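# Stack striped spool green end up on centred green cube

## Task

Finish with the green cube sitting midway between the two arms and the striped spool upright on top of it with its green end facing up, while neither hand is touching the cube or the spool.

## Robot and tools

Robot: two arms, left_arm and right_arm, on a table. The left arm has a five-finger left hand and the right arm has a mirror-image right hand. Base positions in the scene frame: left_arm (+0.031, +0.277, +0.024) m and right_arm (-0.052, -0.299, +0.030) m, both almost unrotated. A fixed post stands behind the arms. Loose objects may occasionally get a brief shove from outside.

Frames: the scene frame has its origin at table-top height, midway between the nominal bases. +z is up, +x points out over the table, and left_arm is on the +y side. Camera left and right do not match the arm names. Reported hand positions (m), quaternions (wxyz), velocities and Hand targets are all in the scene frame. Pose offsets in a command are different: they are measured along the current Hand target's own axes.

Hand point: a point 0.05 m in front of the palm and 0.15 m out from the wrist flange. Its +z runs along the straightened fingers and +y points out of the palm. +x runs across the palm, pointing away from the thumb on the right hand and toward the thumb on the left hand. Straight fingers reach 0.06 to 0.07 m past the point and lie about 0.06 m behind it along -y. A wrist bracket on the little-finger side sticks out about 0.10 m and can collide with things. Reported poses can be a few cm off. Arms often come to rest 1 to 3 cm (sometimes 5 cm) short of or below the command, so a gap alone does not mean contact. Each control step, the commanded orientation is limited to within 40 degrees of the measured one.

Row layout: every row is one flat list of 28 numbers, each in [-1, 1], and it always covers both arms. The first 14 belong to the left arm and the last 14 to the right arm. Each arm's 14 numbers are, in order: dx, dy, dz, rx, ry, rz, thumb_turn, thumb_bend, index, middle, ring, little, force_limit, speed.
- dx to rz are an offset, not a pose. They count from the arm's Hand target as it stood when the action began, along that target's axes. 1.0 equals 0.6 m, or 180 degrees for rx, ry, rz, which together form one rotation vector. All rows of one action count from that same start. Repeating an offset in a later action moves the arm further.
- Setting all six pose numbers to 0 requests nothing new, although an execute_actions call then asks the arm again to reach its Hand target.
- The six finger numbers are absolute targets: -1 is open/straight and +1 is closed. For thumb_turn, +1 puts the thumb in front of the palm and -1 puts it beside the palm.
- force_limit is a scale running from about 0 N at -1 to 10 N at +1 (15 N for the two thumb motors).
- speed runs from almost 0 at -1 up to full at +0.48 and stays full above that. A full stroke at full speed takes 0.49 s. For a gentle grip, use -0.94 or lower.
- No value means keep as is. To keep a hand unchanged, resend the eight hand numbers from its last executed row. If that hand has never been commanded, send hand_measured followed by hand_force_limit and hand_speed.

Grip sizes: with the thumb turned in front, the hand can wrap objects about 0.035 to 0.065 m thick, or a handle down to about 0.025 m. A thumb-to-index pinch can hold a light object up to about 0.08 m. A motor only starts when its target changes by at least 0.002. It stops at the target or at force_limit and then locks. To squeeze harder, raise force_limit and send a target more closed than the measured position. To loosen, send a target more open than measured.

Tools:
- execute_actions(actions, cameras): actions is a list of actions. Each action is a list of 1 to 15 rows, and each row is one control step of 1/30 s. A short action holds its last row for the rest of its 15 steps, and each action lasts 0.5 s. Images come back only if actions is empty or cameras names them; ["all"] returns every camera.
- move(target, speed, blend, blocking, cameras): target is a single 28-number row or a list of up to 15 rows. Every row's offsets count from the Hand targets at the start of the move, not from the previous row. Hand numbers are sent on arrival at each target. Paths are straight lines, capped at 10 s in total, and do not avoid obstacles. speed is in m/s, from 0.002 to 4.3 (default 0.25); turning is limited to twice that value in rad/s. It can be one number or one per target. blend is a corner radius in m (0 means stop at each target). blocking=false returns after about 0.5 s while the move continues. The result adds a "move:" line with the ending, such as done, off_target, moving, held or fault. limits=paced means the commanded pose was clipped, and limits=held means a check withheld steps.
- wait(seconds): 0 to 3600 s. It sends nothing new and returns early if a running move ends.
- stop(): brakes a running move.
- zoom_image(camera, region): camera is cam_high, cam_low, cam_left_wrist or cam_right_wrist. region is [x0, y0, x1, y1] in pixels, at most 504 by 504. All images are 896x504.
- show_instructions(): shows the reference pages.
- finished_scene(scene=1): ends the scene permanently.

Results: each result gives end_effector_position, end_effector_quat_wxyz and Hand target for each arm, the base for the arm's next offsets. It also gives joint positions, velocities and torques. Hand readings are hand_measured, hand_stopped_by (moving, target, force, stalled or fault) and hand_load_n (positive when the finger is pushed open; a drop to about 0 means the grip was lost). All three follow the six-motor order.

Joint ranges (rad): waist ±2.880, shoulder 0 to 3.142, elbow 0 to 3.019, wrist pitch -1.693 to 1.571, wrist yaw ±1.571, wrist roll ±2.094.

Avoid: dropping either part, even a few millimetres; releasing parts while they move; slams and hard pushes; hitting the post; arm-to-arm contact, which can fail the task. Nothing may fall off the table. A blocked arm keeps pushing, so command it back past its hand point to end the push. Holding loads or stretching out heats the motors: a MOTOR HOT line appears at 85 °C, and at 100 °C that arm goes limp for 30 to 60 s.

Each tool is called after "Call:" in YAML: its name, and indented under it one key for each argument.

Reference images:

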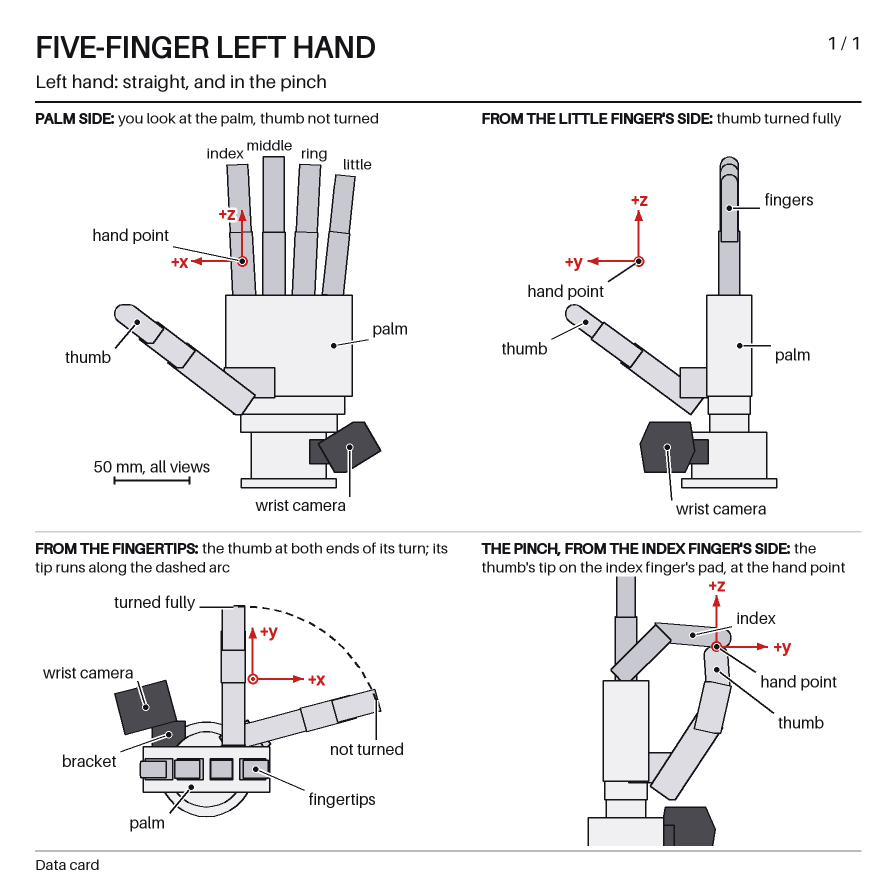

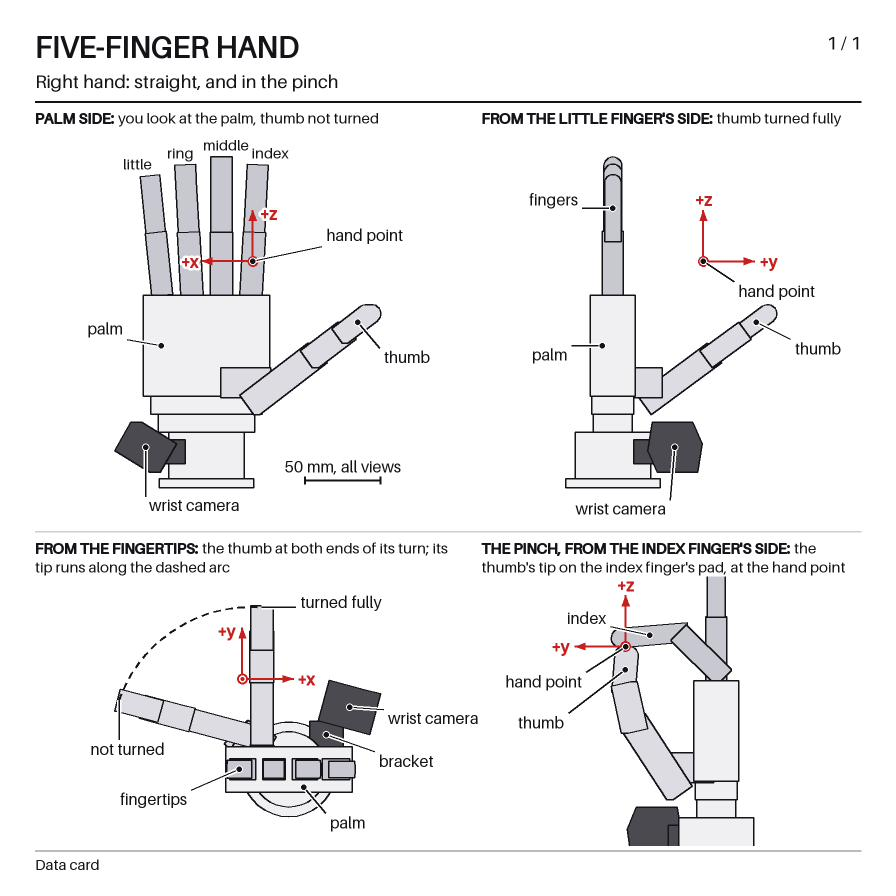

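## Session

Call:
execute_actions:
  actions: []

Scene clock: 0.00 s.
left_arm: end_effector_position=(+0.1661, +0.2805, +0.1440) hand_measured=(-1.000, -1.000, -1.000, -1.000, -1.000, -1.000) hand_load_n=(+0.0, +0.0, +0.0, +0.0, +0.0, +0.0) hand_stopped_by=(target, target, target, target, target, target) hand_force_limit=0.00 hand_speed=-0.80 end_effector_quat_wxyz=(-0.185, +0.674, -0.679, +0.222) | right_arm: end_effector_position=(+0.5649, +0.1003, +0.2649) hand_measured=(-1.000, -1.000, -1.000, -1.000, -1.000, -1.000) hand_load_n=(+0.0, +0.0, +0.0, +0.0, +0.0, +0.0) hand_stopped_by=(target, target, target, target, target, target) hand_force_limit=0.00 hand_speed=-0.80 end_effector_quat_wxyz=(+0.209, -0.639, +0.717, +0.184)
Joint positions: left_arm=[0.526 0.299 0.488 -1.263 0.327 0.447] | right_arm=[0.392 2.262 2.459 -1.472 -0.488 0.571]
Joint velocities: within noise
Joint torques (N m): no reading
Heat: left arm: hottest wrist yaw 22 °C; right arm: hottest waist 22 °C.
Hand target: left_arm +0.1689, +0.2822, +0.1514; -0.194, +0.672, -0.679, +0.225 | right_arm +0.5685, +0.1017, +0.2635; +0.212, -0.639, +0.717, +0.183

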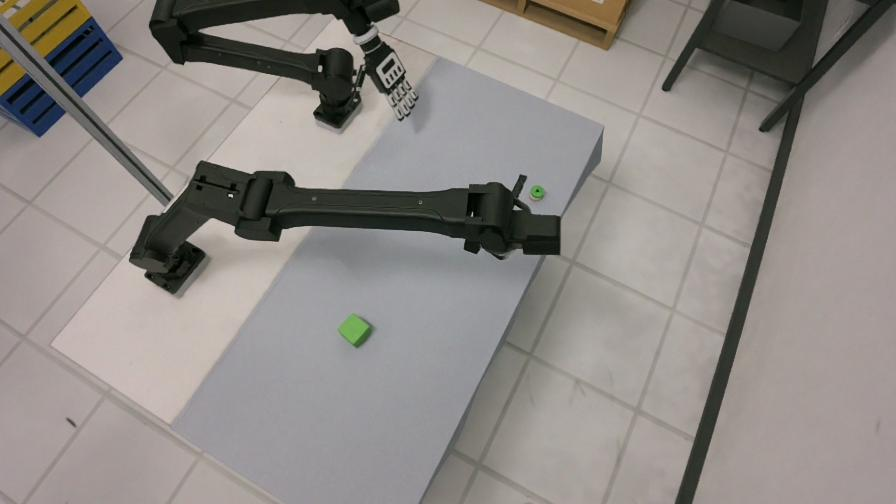

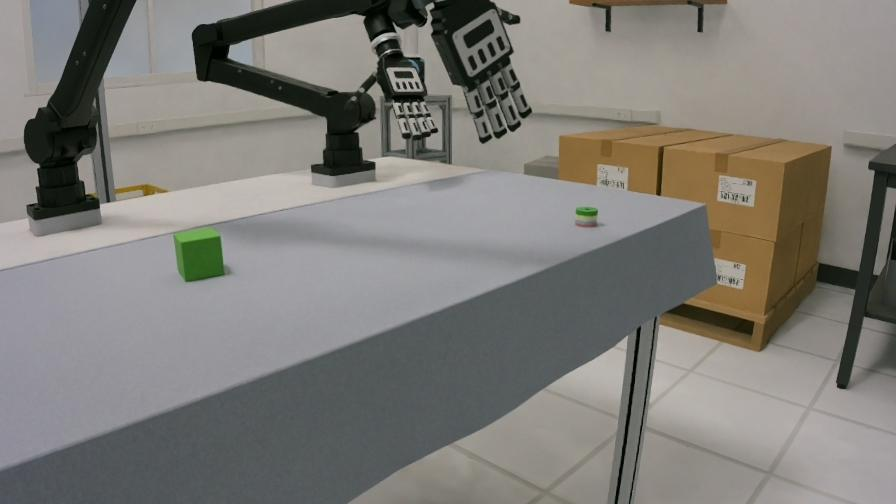

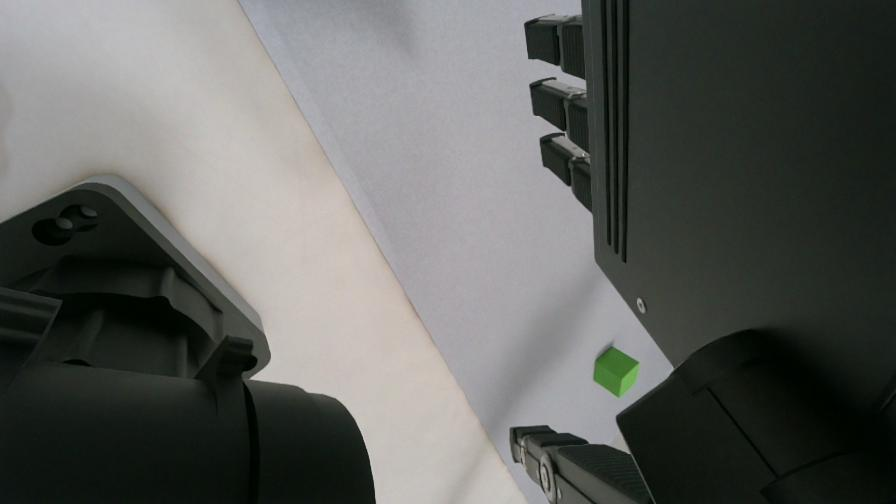

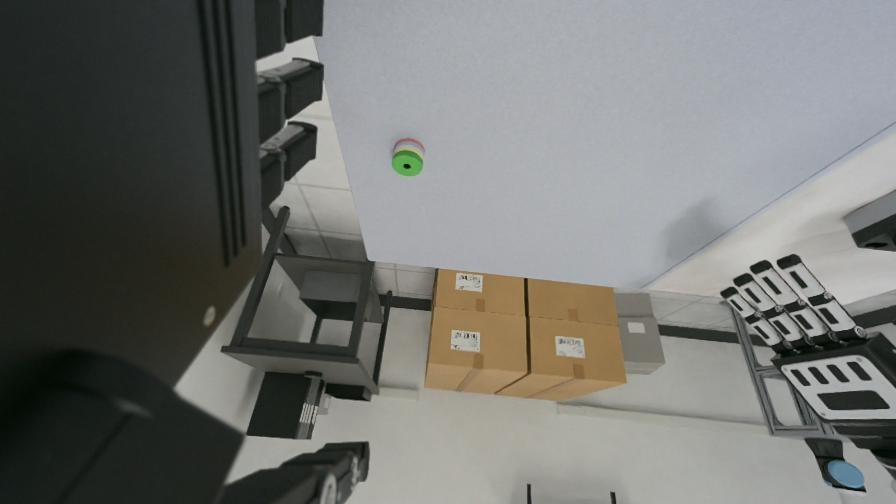

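Call:
zoom_image:
  camera: "cam_high"
  region: [300, 280, 420, 380]

Call:
zoom_image:
  camera: "cam_high"
  region: [480, 140, 600, 240]

Call:
zoom_image:
  camera: "cam_low"
  region: [540, 180, 640, 250]

Call:
zoom_image:
  camera: "cam_low"
  region: [140, 200, 260, 300]

Call:
zoom_image:
  camera: "cam_right_wrist"
  region: [350, 100, 470, 200]

Scaled by 4.200.

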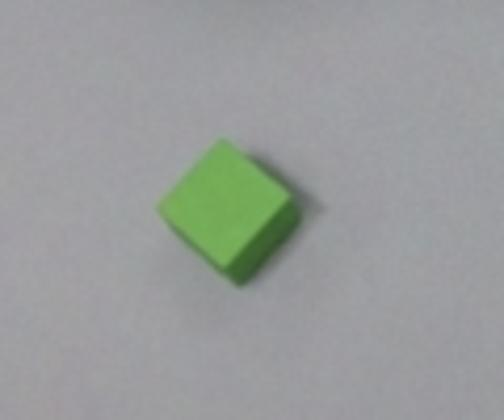

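Scaled by 4.200.

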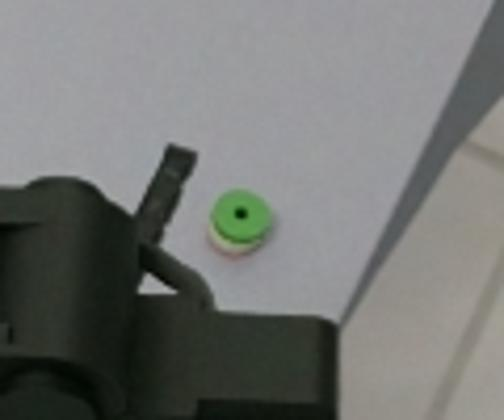

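Scaled by 5.040.

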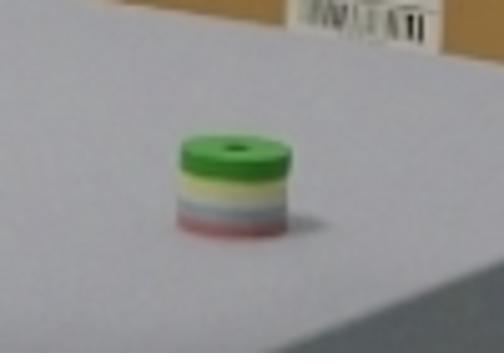

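Scaled by 4.200.

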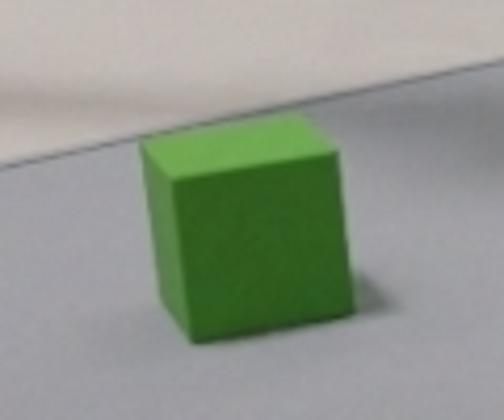

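Scaled by 4.200.

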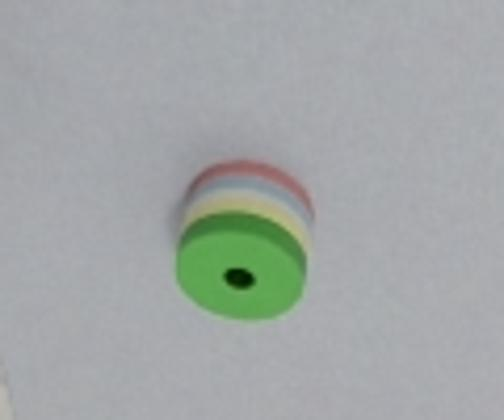

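Call:
move:
  target: [-0.1742, -0.5435, 0.2658, 0.0586, -0.0142, 0.0024, 1, -1, -1, -1, -1, -1, 0, 0, 0.441, 0.2137, -0.1573, 0.2291, 0.156, -0.1039, 1, -1, -1, -1, -1, -1, 0, 0]
  speed: 0.2
  cameras: ["all"]

Scene clock: 195.40 s.
left_arm: end_effector_position=(+0.5077, +0.3803, +0.1836) hand_measured=(+1.000, -1.000, -1.000, -1.000, -1.000, -1.000) hand_load_n=(+0.0, +0.0, +0.0, +0.0, +0.0, +0.0) hand_stopped_by=(target, target, target, target, target, target) hand_force_limit=0.00 hand_speed=0.00 end_effector_quat_wxyz=(-0.256, +0.659, -0.658, +0.259) | right_arm: end_effector_position=(+0.4078, -0.1480, +0.1990) hand_measured=(+1.000, -1.000, -1.000, -1.000, -1.000, -1.000) hand_load_n=(+0.0, +0.0, +0.0, +0.0, +0.0, +0.0) hand_stopped_by=(target, target, target, target, target, target) hand_force_limit=0.00 hand_speed=0.00 end_effector_quat_wxyz=(-0.269, +0.657, -0.654, +0.263)
Joint positions: left_arm=[0.338 1.333 1.026 -0.547 0.229 0.246] | right_arm=[0.325 1.257 0.973 -0.539 0.208 0.227]
Joint torques (N m): left_arm=[-0.32 -9.64 11.67 2 0.01 -0.1] | right_arm=[-0.03 -9.88 9.48 2.07 0.26 -0.02]
Heat: left arm: hottest elbow 26 °C; right arm: hottest elbow 32 °C.
Hand target: left_arm +0.5302, +0.3806, +0.2007; -0.271, +0.653, -0.653, +0.270 | right_arm +0.4097, -0.1554, +0.1997; -0.270, +0.653, -0.654, +0.270
Off the commanded pose: left_arm 0.028 m, 2 deg | right_arm 0.008 m, 1 deg.
move: off_target (left_arm)

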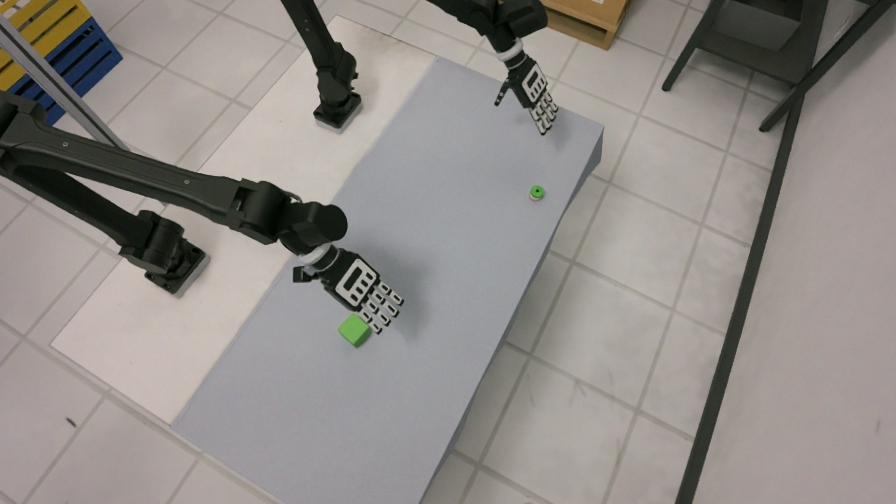

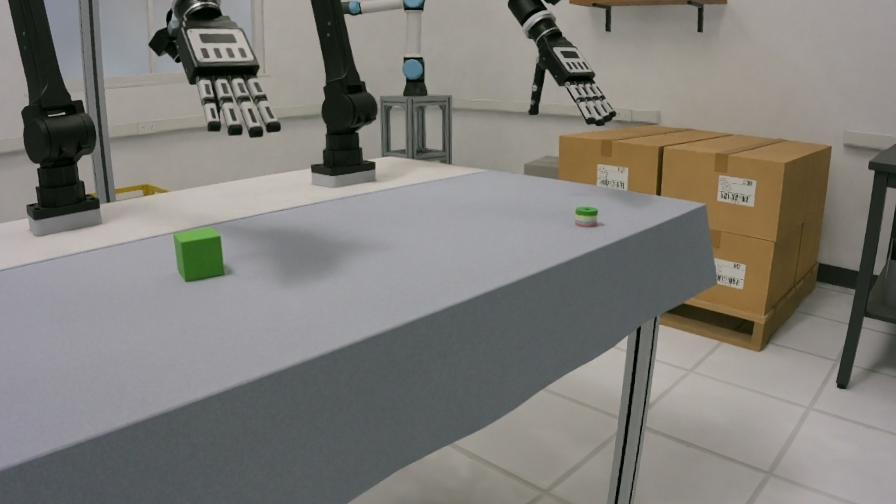

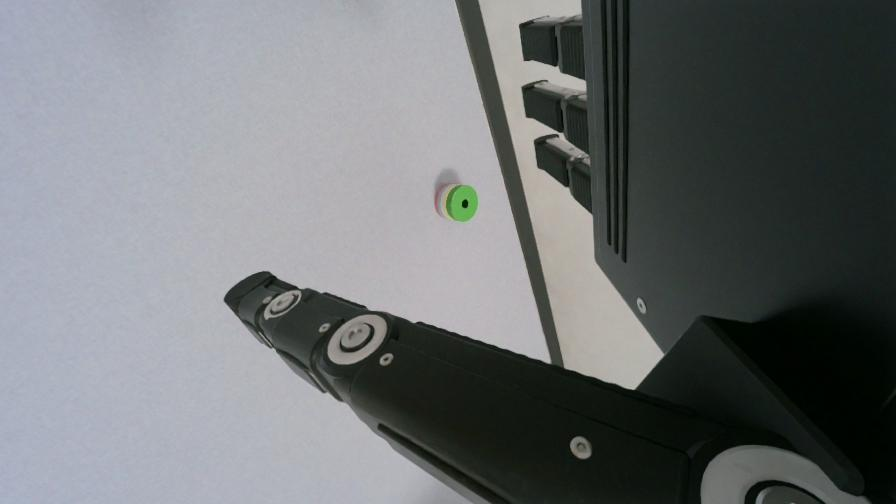

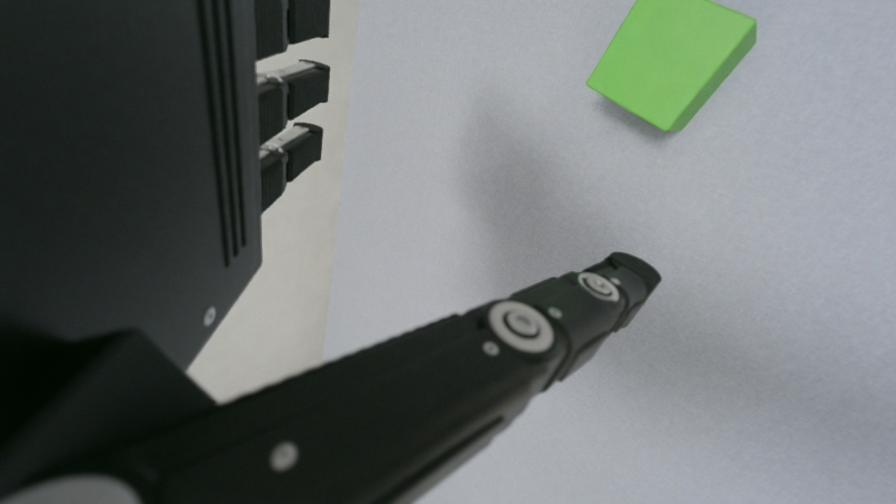

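Call:
move:
  target: [0,0,0,0,0,0, 1, -0.9, -0.1, -0.1, 1, 1, 0, 0, 0,0,0,0,0,0, 1, -1, -0.2, -0.2, -0.2, -0.2, 0, 0]
  cameras: ["all"]

Scene clock: 284.23 s.
left_arm: end_effector_position=(+0.5077, +0.3803, +0.1835) hand_measured=(+1.000, -0.900, -0.100, -0.100, +1.000, +1.000) hand_load_n=(+0.0, +0.0, +0.0, +0.0, +0.0, +0.0) hand_stopped_by=(target, target, target, target, target, target) hand_force_limit=0.00 hand_speed=0.00 end_effector_quat_wxyz=(-0.256, +0.660, -0.657, +0.259) | right_arm: end_effector_position=(+0.4078, -0.1480, +0.1991) hand_measured=(+1.000, -1.000, -0.200, -0.200, -0.200, -0.200) hand_load_n=(+0.0, +0.0, +0.0, +0.0, +0.0, +0.0) hand_stopped_by=(target, target, target, target, target, target) hand_force_limit=0.00 hand_speed=0.00 end_effector_quat_wxyz=(-0.269, +0.657, -0.653, +0.263)
Joint positions: left_arm=[0.338 1.334 1.026 -0.547 0.229 0.246] | right_arm=[0.325 1.257 0.973 -0.538 0.208 0.227]
Joint torques (N m): left_arm=[-0.26 -9.29 11.63 2.02 0.01 -0.09] | right_arm=[-0.03 -9.93 9.46 2.06 0.25 -0.02]
Heat: left arm: hottest elbow 29 °C; right arm: hottest elbow 29 °C.
Hand target: left_arm +0.5302, +0.3806, +0.2007; -0.271, +0.653, -0.653, +0.270 | right_arm +0.4097, -0.1554, +0.1997; -0.270, +0.653, -0.654, +0.270
Off the commanded pose: left_arm 0.028 m, 2 deg | right_arm 0.008 m, 1 deg.
move: done

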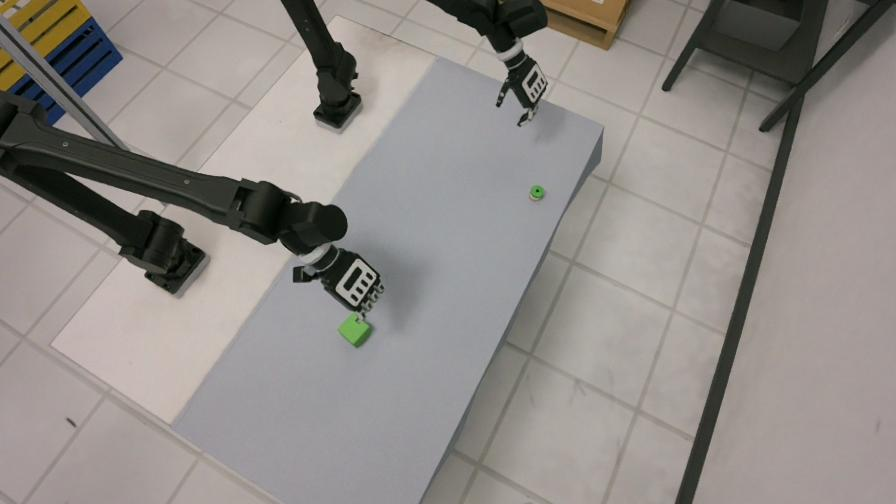

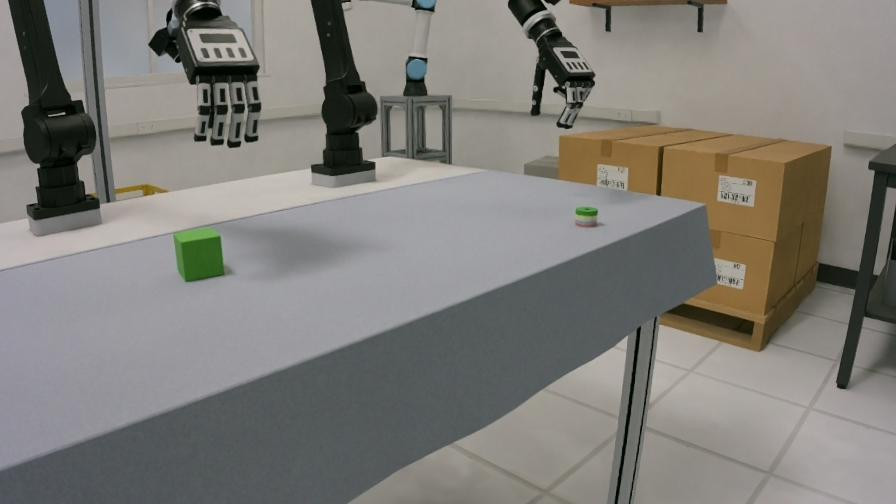

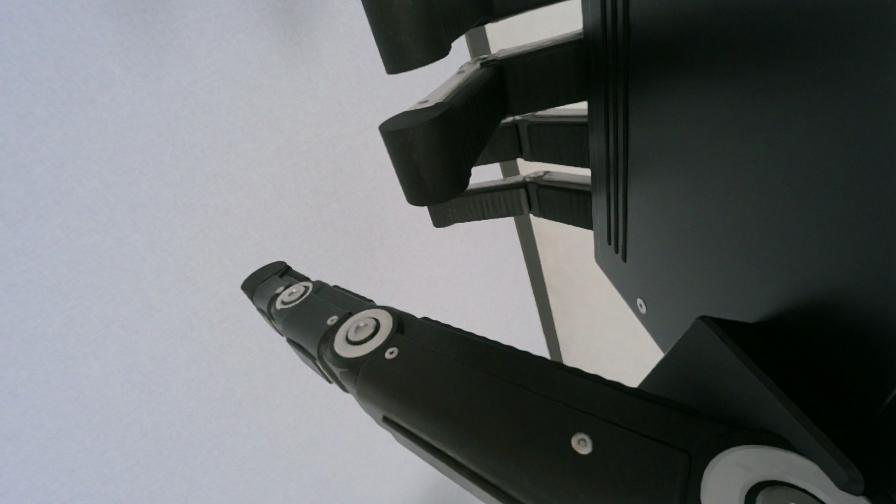

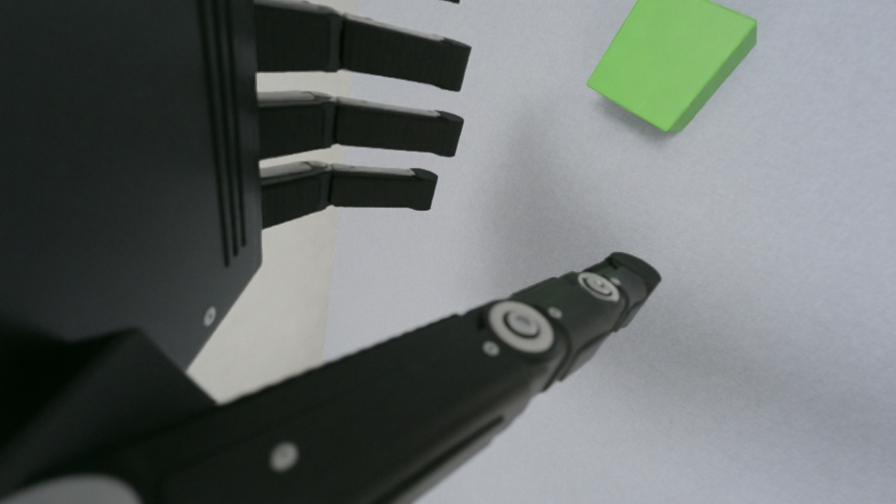

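Call:
move:
  target: [0.1477, -0.0897, 0.2398, 0, 0, 0, 1, -0.9, -0.1, -0.1, 1, 1, 0, 0, 0.0733, 0.061, 0.1017, 0, 0.0668, 0.0668, 1, -1, -0.2, -0.2, 1, 1, 0, 0]
  speed: 0.15
  cameras: ["all"]

Scene clock: 379.87 s.
left_arm: end_effector_position=(+0.6482, +0.2958, +0.1259) hand_measured=(+1.000, -0.900, -0.100, -0.100, +1.000, +1.000) hand_load_n=(+0.0, +0.0, +0.5, +0.0, +0.0, +0.5) hand_stopped_by=(target, target, target, target, target, target) hand_force_limit=0.00 hand_speed=0.00 end_effector_quat_wxyz=(-0.261, +0.656, -0.660, +0.258) | right_arm: end_effector_position=(+0.4246, -0.1929, +0.1402) hand_measured=(+1.000, -1.000, -0.200, -0.200, +1.000, +1.000) hand_load_n=(+0.0, +0.0, +0.0, +0.0, +0.0, +0.0) hand_stopped_by=(target, target, target, target, target, target) hand_force_limit=0.00 hand_speed=0.00 end_effector_quat_wxyz=(+0.233, -0.557, +0.735, -0.307)
Joint positions: left_arm=[0.095 1.687 1.257 -0.392 0.062 0.075] | right_arm=[0.279 1.333 0.875 -0.398 0.376 0.4]
Joint torques (N m): left_arm=[0.09 -14.39 10.97 2.04 -0.09 -0.1] | right_arm=[0.03 -8.41 8.94 1.96 0.4 0.21]
Heat: left arm: hottest elbow 31 °C; right arm: hottest elbow 29 °C.
Hand target: left_arm +0.6702, +0.2921, +0.1371; -0.271, +0.653, -0.653, +0.270 | right_arm +0.4268, -0.1992, +0.1307; +0.227, -0.550, +0.743, -0.307
Off the commanded pose: left_arm 0.025 m, 2 deg | right_arm 0.012 m, 1 deg.
move: off_target (left_arm, right_arm)

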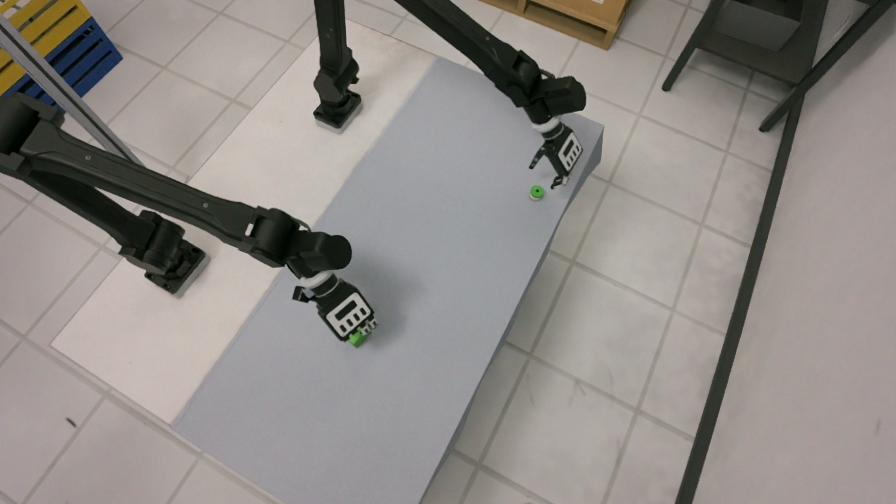

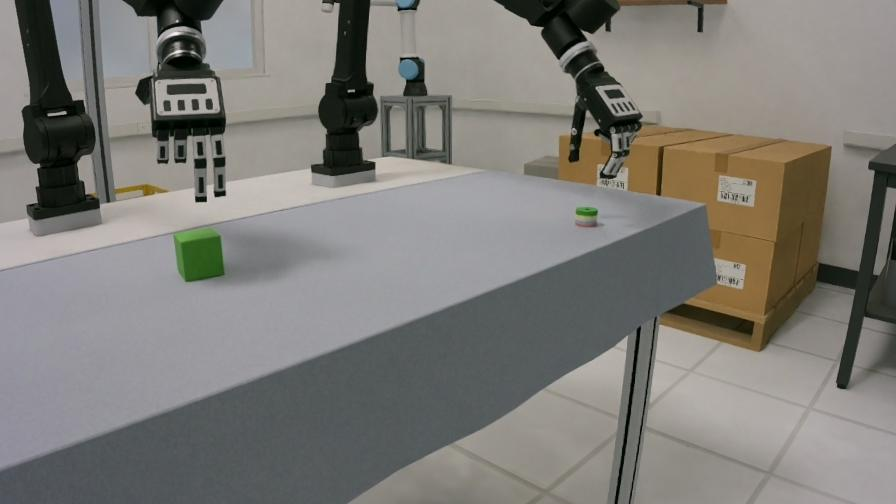

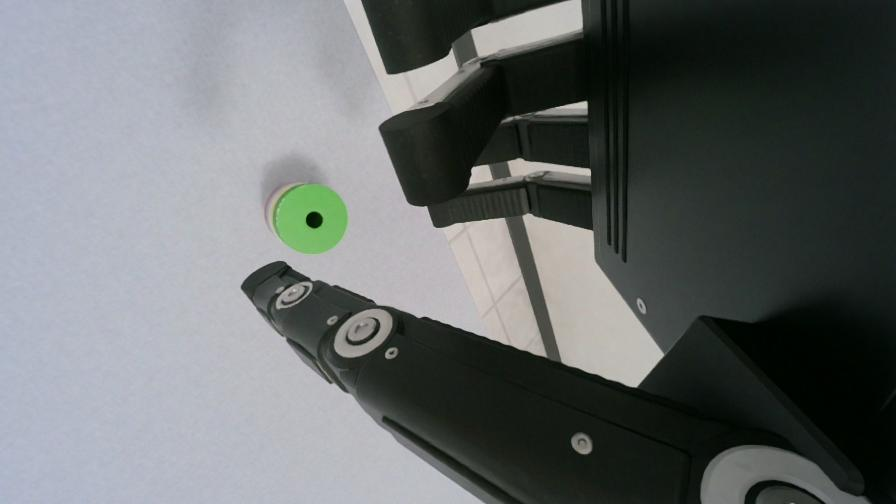

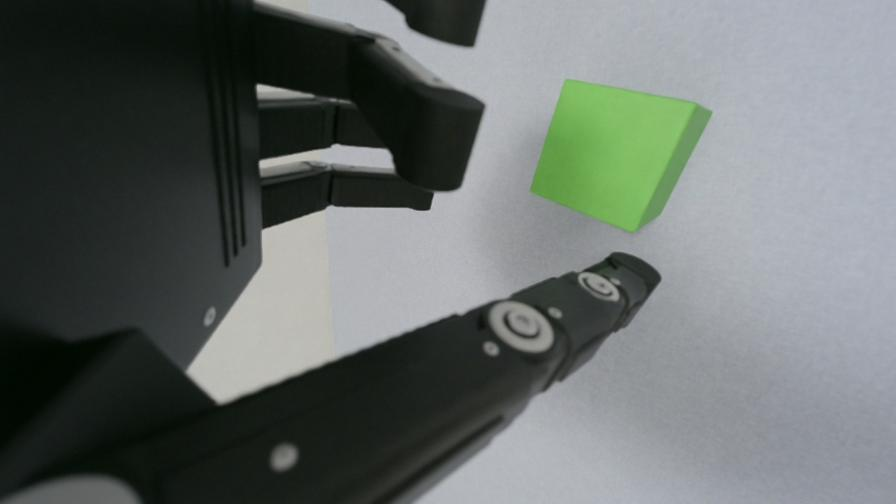

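Call:
zoom_image:
  camera: "cam_right_wrist"
  region: [500, 50, 740, 250]

Call:
zoom_image:
  camera: "cam_left_wrist"
  region: [220, 140, 460, 300]

Call:
zoom_image:
  camera: "cam_high"
  region: [480, 110, 620, 220]

Scaled by 2.100.

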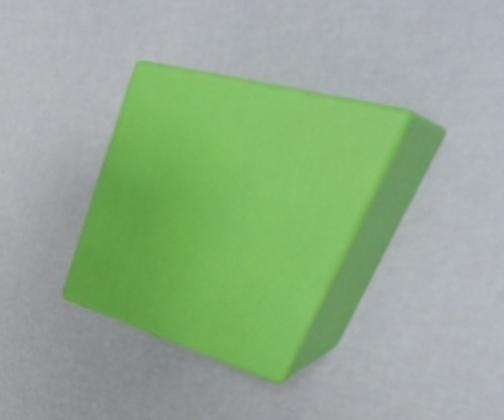

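Scaled by 2.100.

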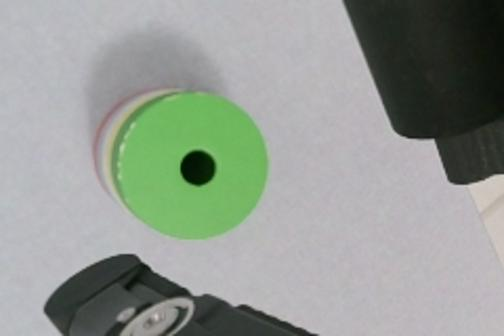

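Scaled by 3.600.

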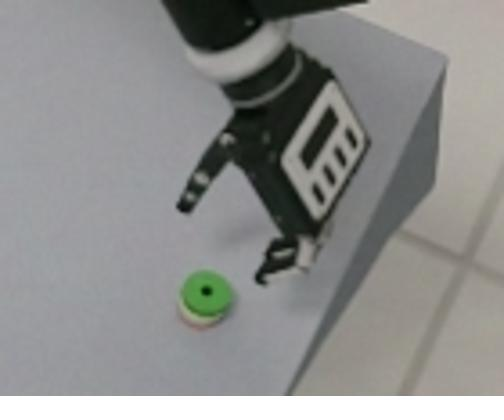

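Call:
move:
  target: [0.0567, 0.046, 0.0743, 0, 0, 0, 1, -0.9, -0.1, -0.1, 1, 1, 0, 0, 0.007, 0.0573, 0.0653, 0, 0.0173, 0.0173, 1, -1, -0.2, -0.2, 1, 1, 0, 0]
  speed: 0.1
  cameras: ["all"]

Scene clock: 501.67 s.
left_arm: end_effector_position=(+0.6730, +0.2646, +0.0894) hand_measured=(+1.000, -0.900, -0.100, -0.100, +1.000, +1.000) hand_load_n=(+0.0, +0.0, +0.0, +0.0, +0.0, +0.0) hand_stopped_by=(target, target, target, target, target, target) hand_force_limit=0.00 hand_speed=0.00 end_effector_quat_wxyz=(-0.271, +0.652, -0.657, +0.265) | right_arm: end_effector_position=(+0.4281, -0.2001, +0.0877) hand_measured=(+1.000, -1.000, -0.200, -0.200, +1.000, +1.000) hand_load_n=(+0.0, +0.0, +0.0, +0.0, +0.0, +0.0) hand_stopped_by=(target, target, target, target, target, target) hand_force_limit=0.00 hand_speed=0.00 end_effector_quat_wxyz=(+0.220, -0.527, +0.758, -0.316)
Joint positions: left_arm=[0.034 1.773 1.257 -0.277 0.018 0.031] | right_arm=[0.279 1.427 0.812 -0.269 0.428 0.468]
Joint torques (N m): left_arm=[-0.03 -15.33 8.68 2.17 -0.11 -0.11] | right_arm=[0.44 -8.94 8.14 1.96 0.45 0.21]
Heat: left arm: hottest elbow 32 °C; right arm: hottest elbow 28 °C.
Hand target: left_arm +0.6822, +0.2582, +0.0858; -0.271, +0.653, -0.653, +0.270 | right_arm +0.4287, -0.2041, +0.0786; +0.215, -0.521, +0.763, -0.315
Off the commanded pose: left_arm 0.012 m, 1 deg | right_arm 0.010 m, 1 deg.
move: off_target (left_arm)

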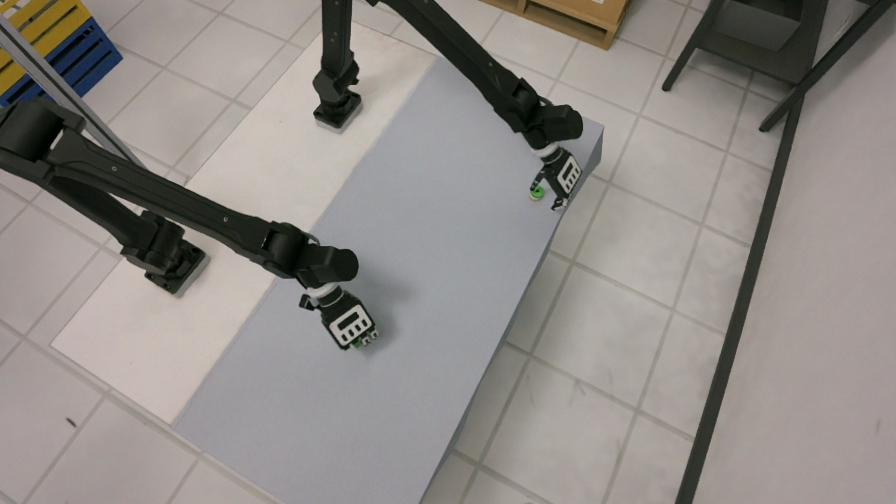

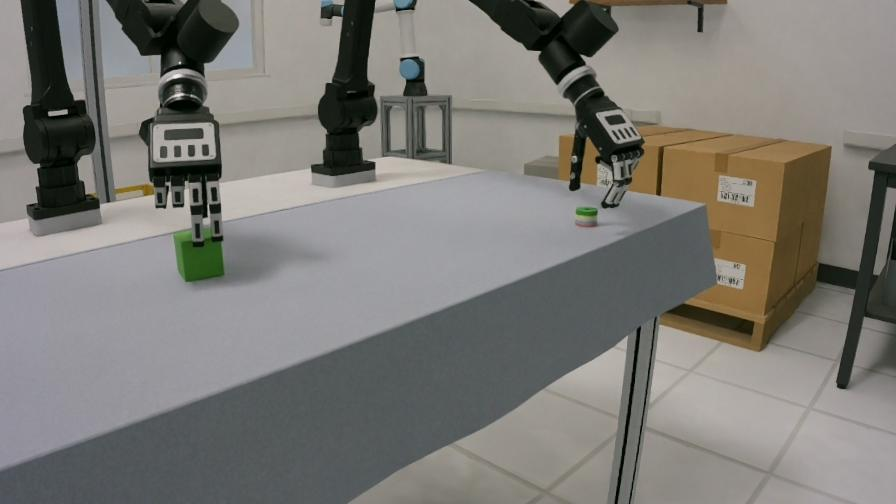

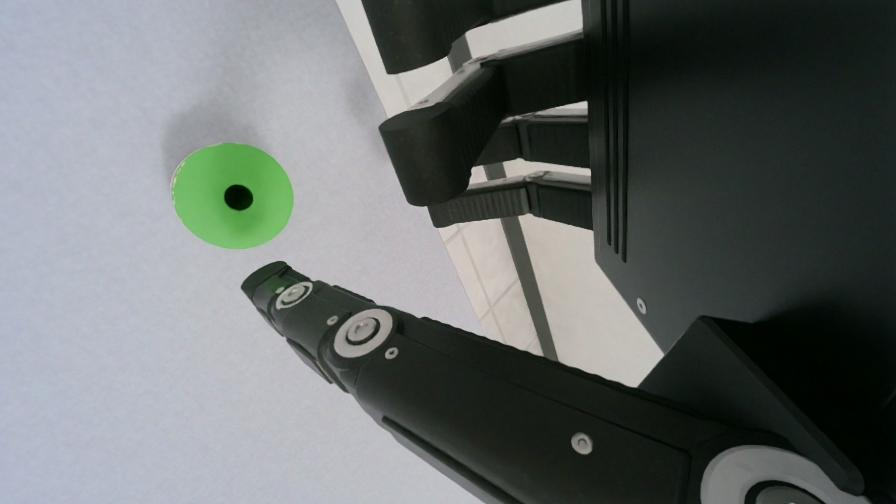

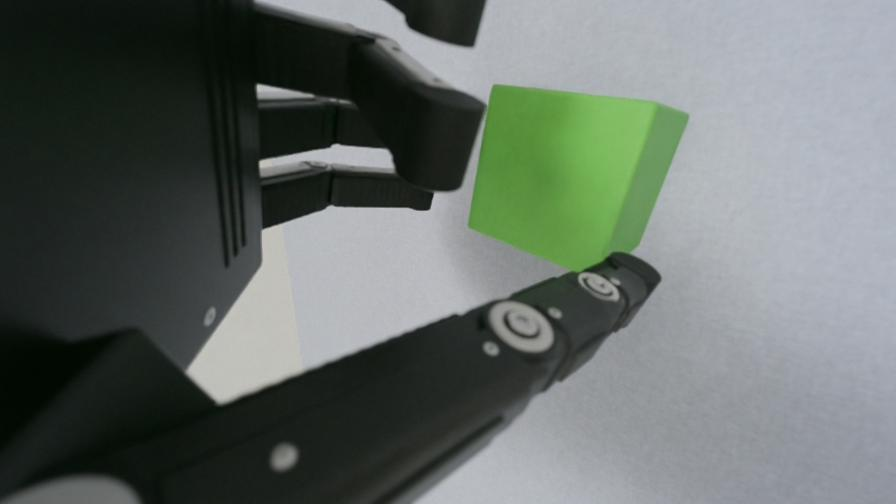

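Call:
move:
  target: [0, 0.0188, -0.0188, 0, 0, 0, 1, -0.9, -0.1, -0.1, 1, 1, 0, 0, 0.0067, 0.0542, 0.0542, 0, 0, 0, 1, -1, -0.2, -0.2, 1, 1, 0, 0]
  speed: 0.06
  cameras: ["all"]

Scene clock: 531.20 s.
left_arm: end_effector_position=(+0.6696, +0.2645, +0.0891) hand_measured=(+1.000, -0.900, -0.100, -0.100, +1.000, +1.000) hand_load_n=(+0.0, +0.0, +0.0, +0.0, +0.0, +0.0) hand_stopped_by=(target, target, target, target, target, target) hand_force_limit=0.00 hand_speed=0.00 end_effector_quat_wxyz=(-0.273, +0.651, -0.656, +0.268) | right_arm: end_effector_position=(+0.4298, -0.2007, +0.0460) hand_measured=(+1.000, -1.000, -0.200, -0.200, +1.000, +1.000) hand_load_n=(+0.0, +0.0, +0.0, -0.5, +0.0, +0.0) hand_stopped_by=(target, target, target, target, target, target) hand_force_limit=0.00 hand_speed=0.00 end_effector_quat_wxyz=(+0.225, -0.524, +0.758, -0.318)
Joint positions: left_arm=[0.034 1.764 1.239 -0.262 0.018 0.031] | right_arm=[0.277 1.51 0.757 -0.118 0.428 0.469]
Joint torques (N m): left_arm=[0.09 -17.44 6.39 2.17 -0.11 -0.09] | right_arm=[0.03 -8.82 6.98 1.88 0.21 0.14]
Heat: left arm: hottest elbow 31 °C; right arm: hottest elbow 28 °C.
Hand target: left_arm +0.6663, +0.2582, +0.0861; -0.271, +0.653, -0.653, +0.270 | right_arm +0.4272, -0.2078, +0.0327; +0.215, -0.521, +0.763, -0.315
Off the commanded pose: left_arm 0.008 m, 0 deg | right_arm 0.015 m, 1 deg.
move: off_target (right_arm)

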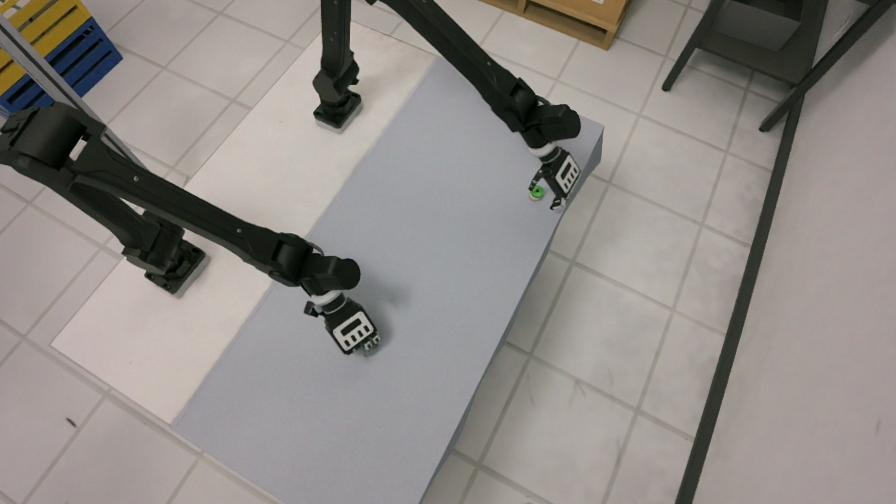

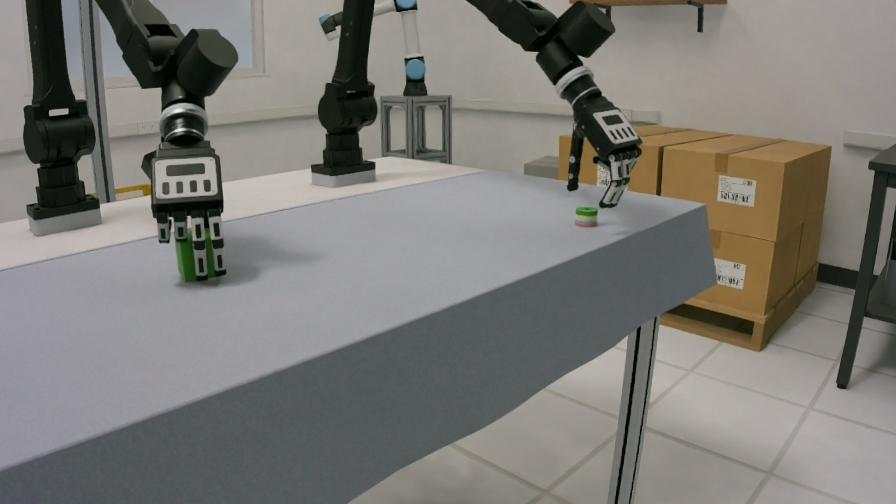

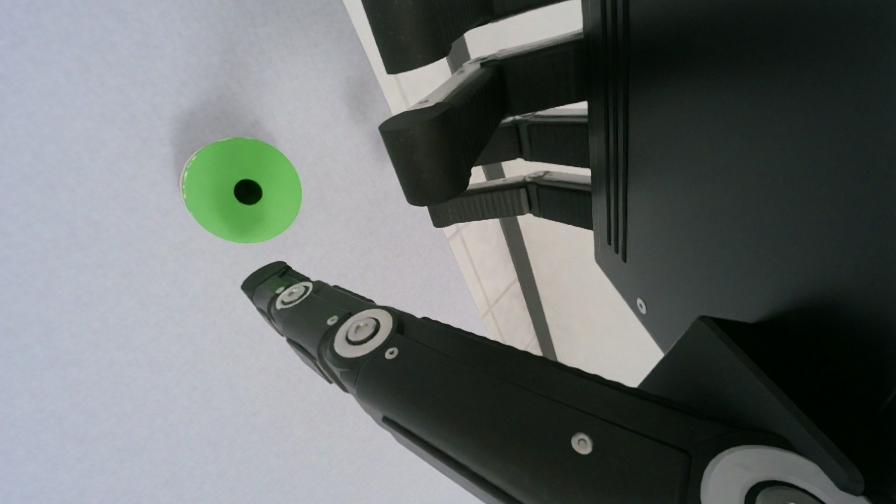

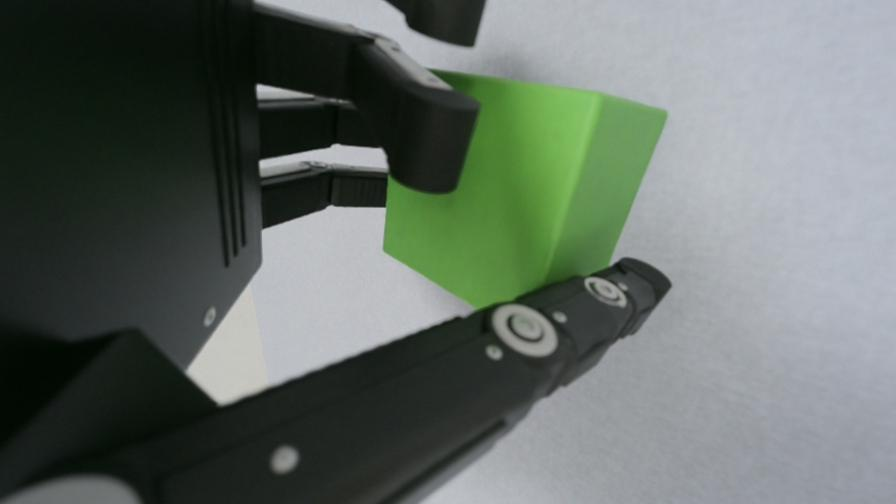

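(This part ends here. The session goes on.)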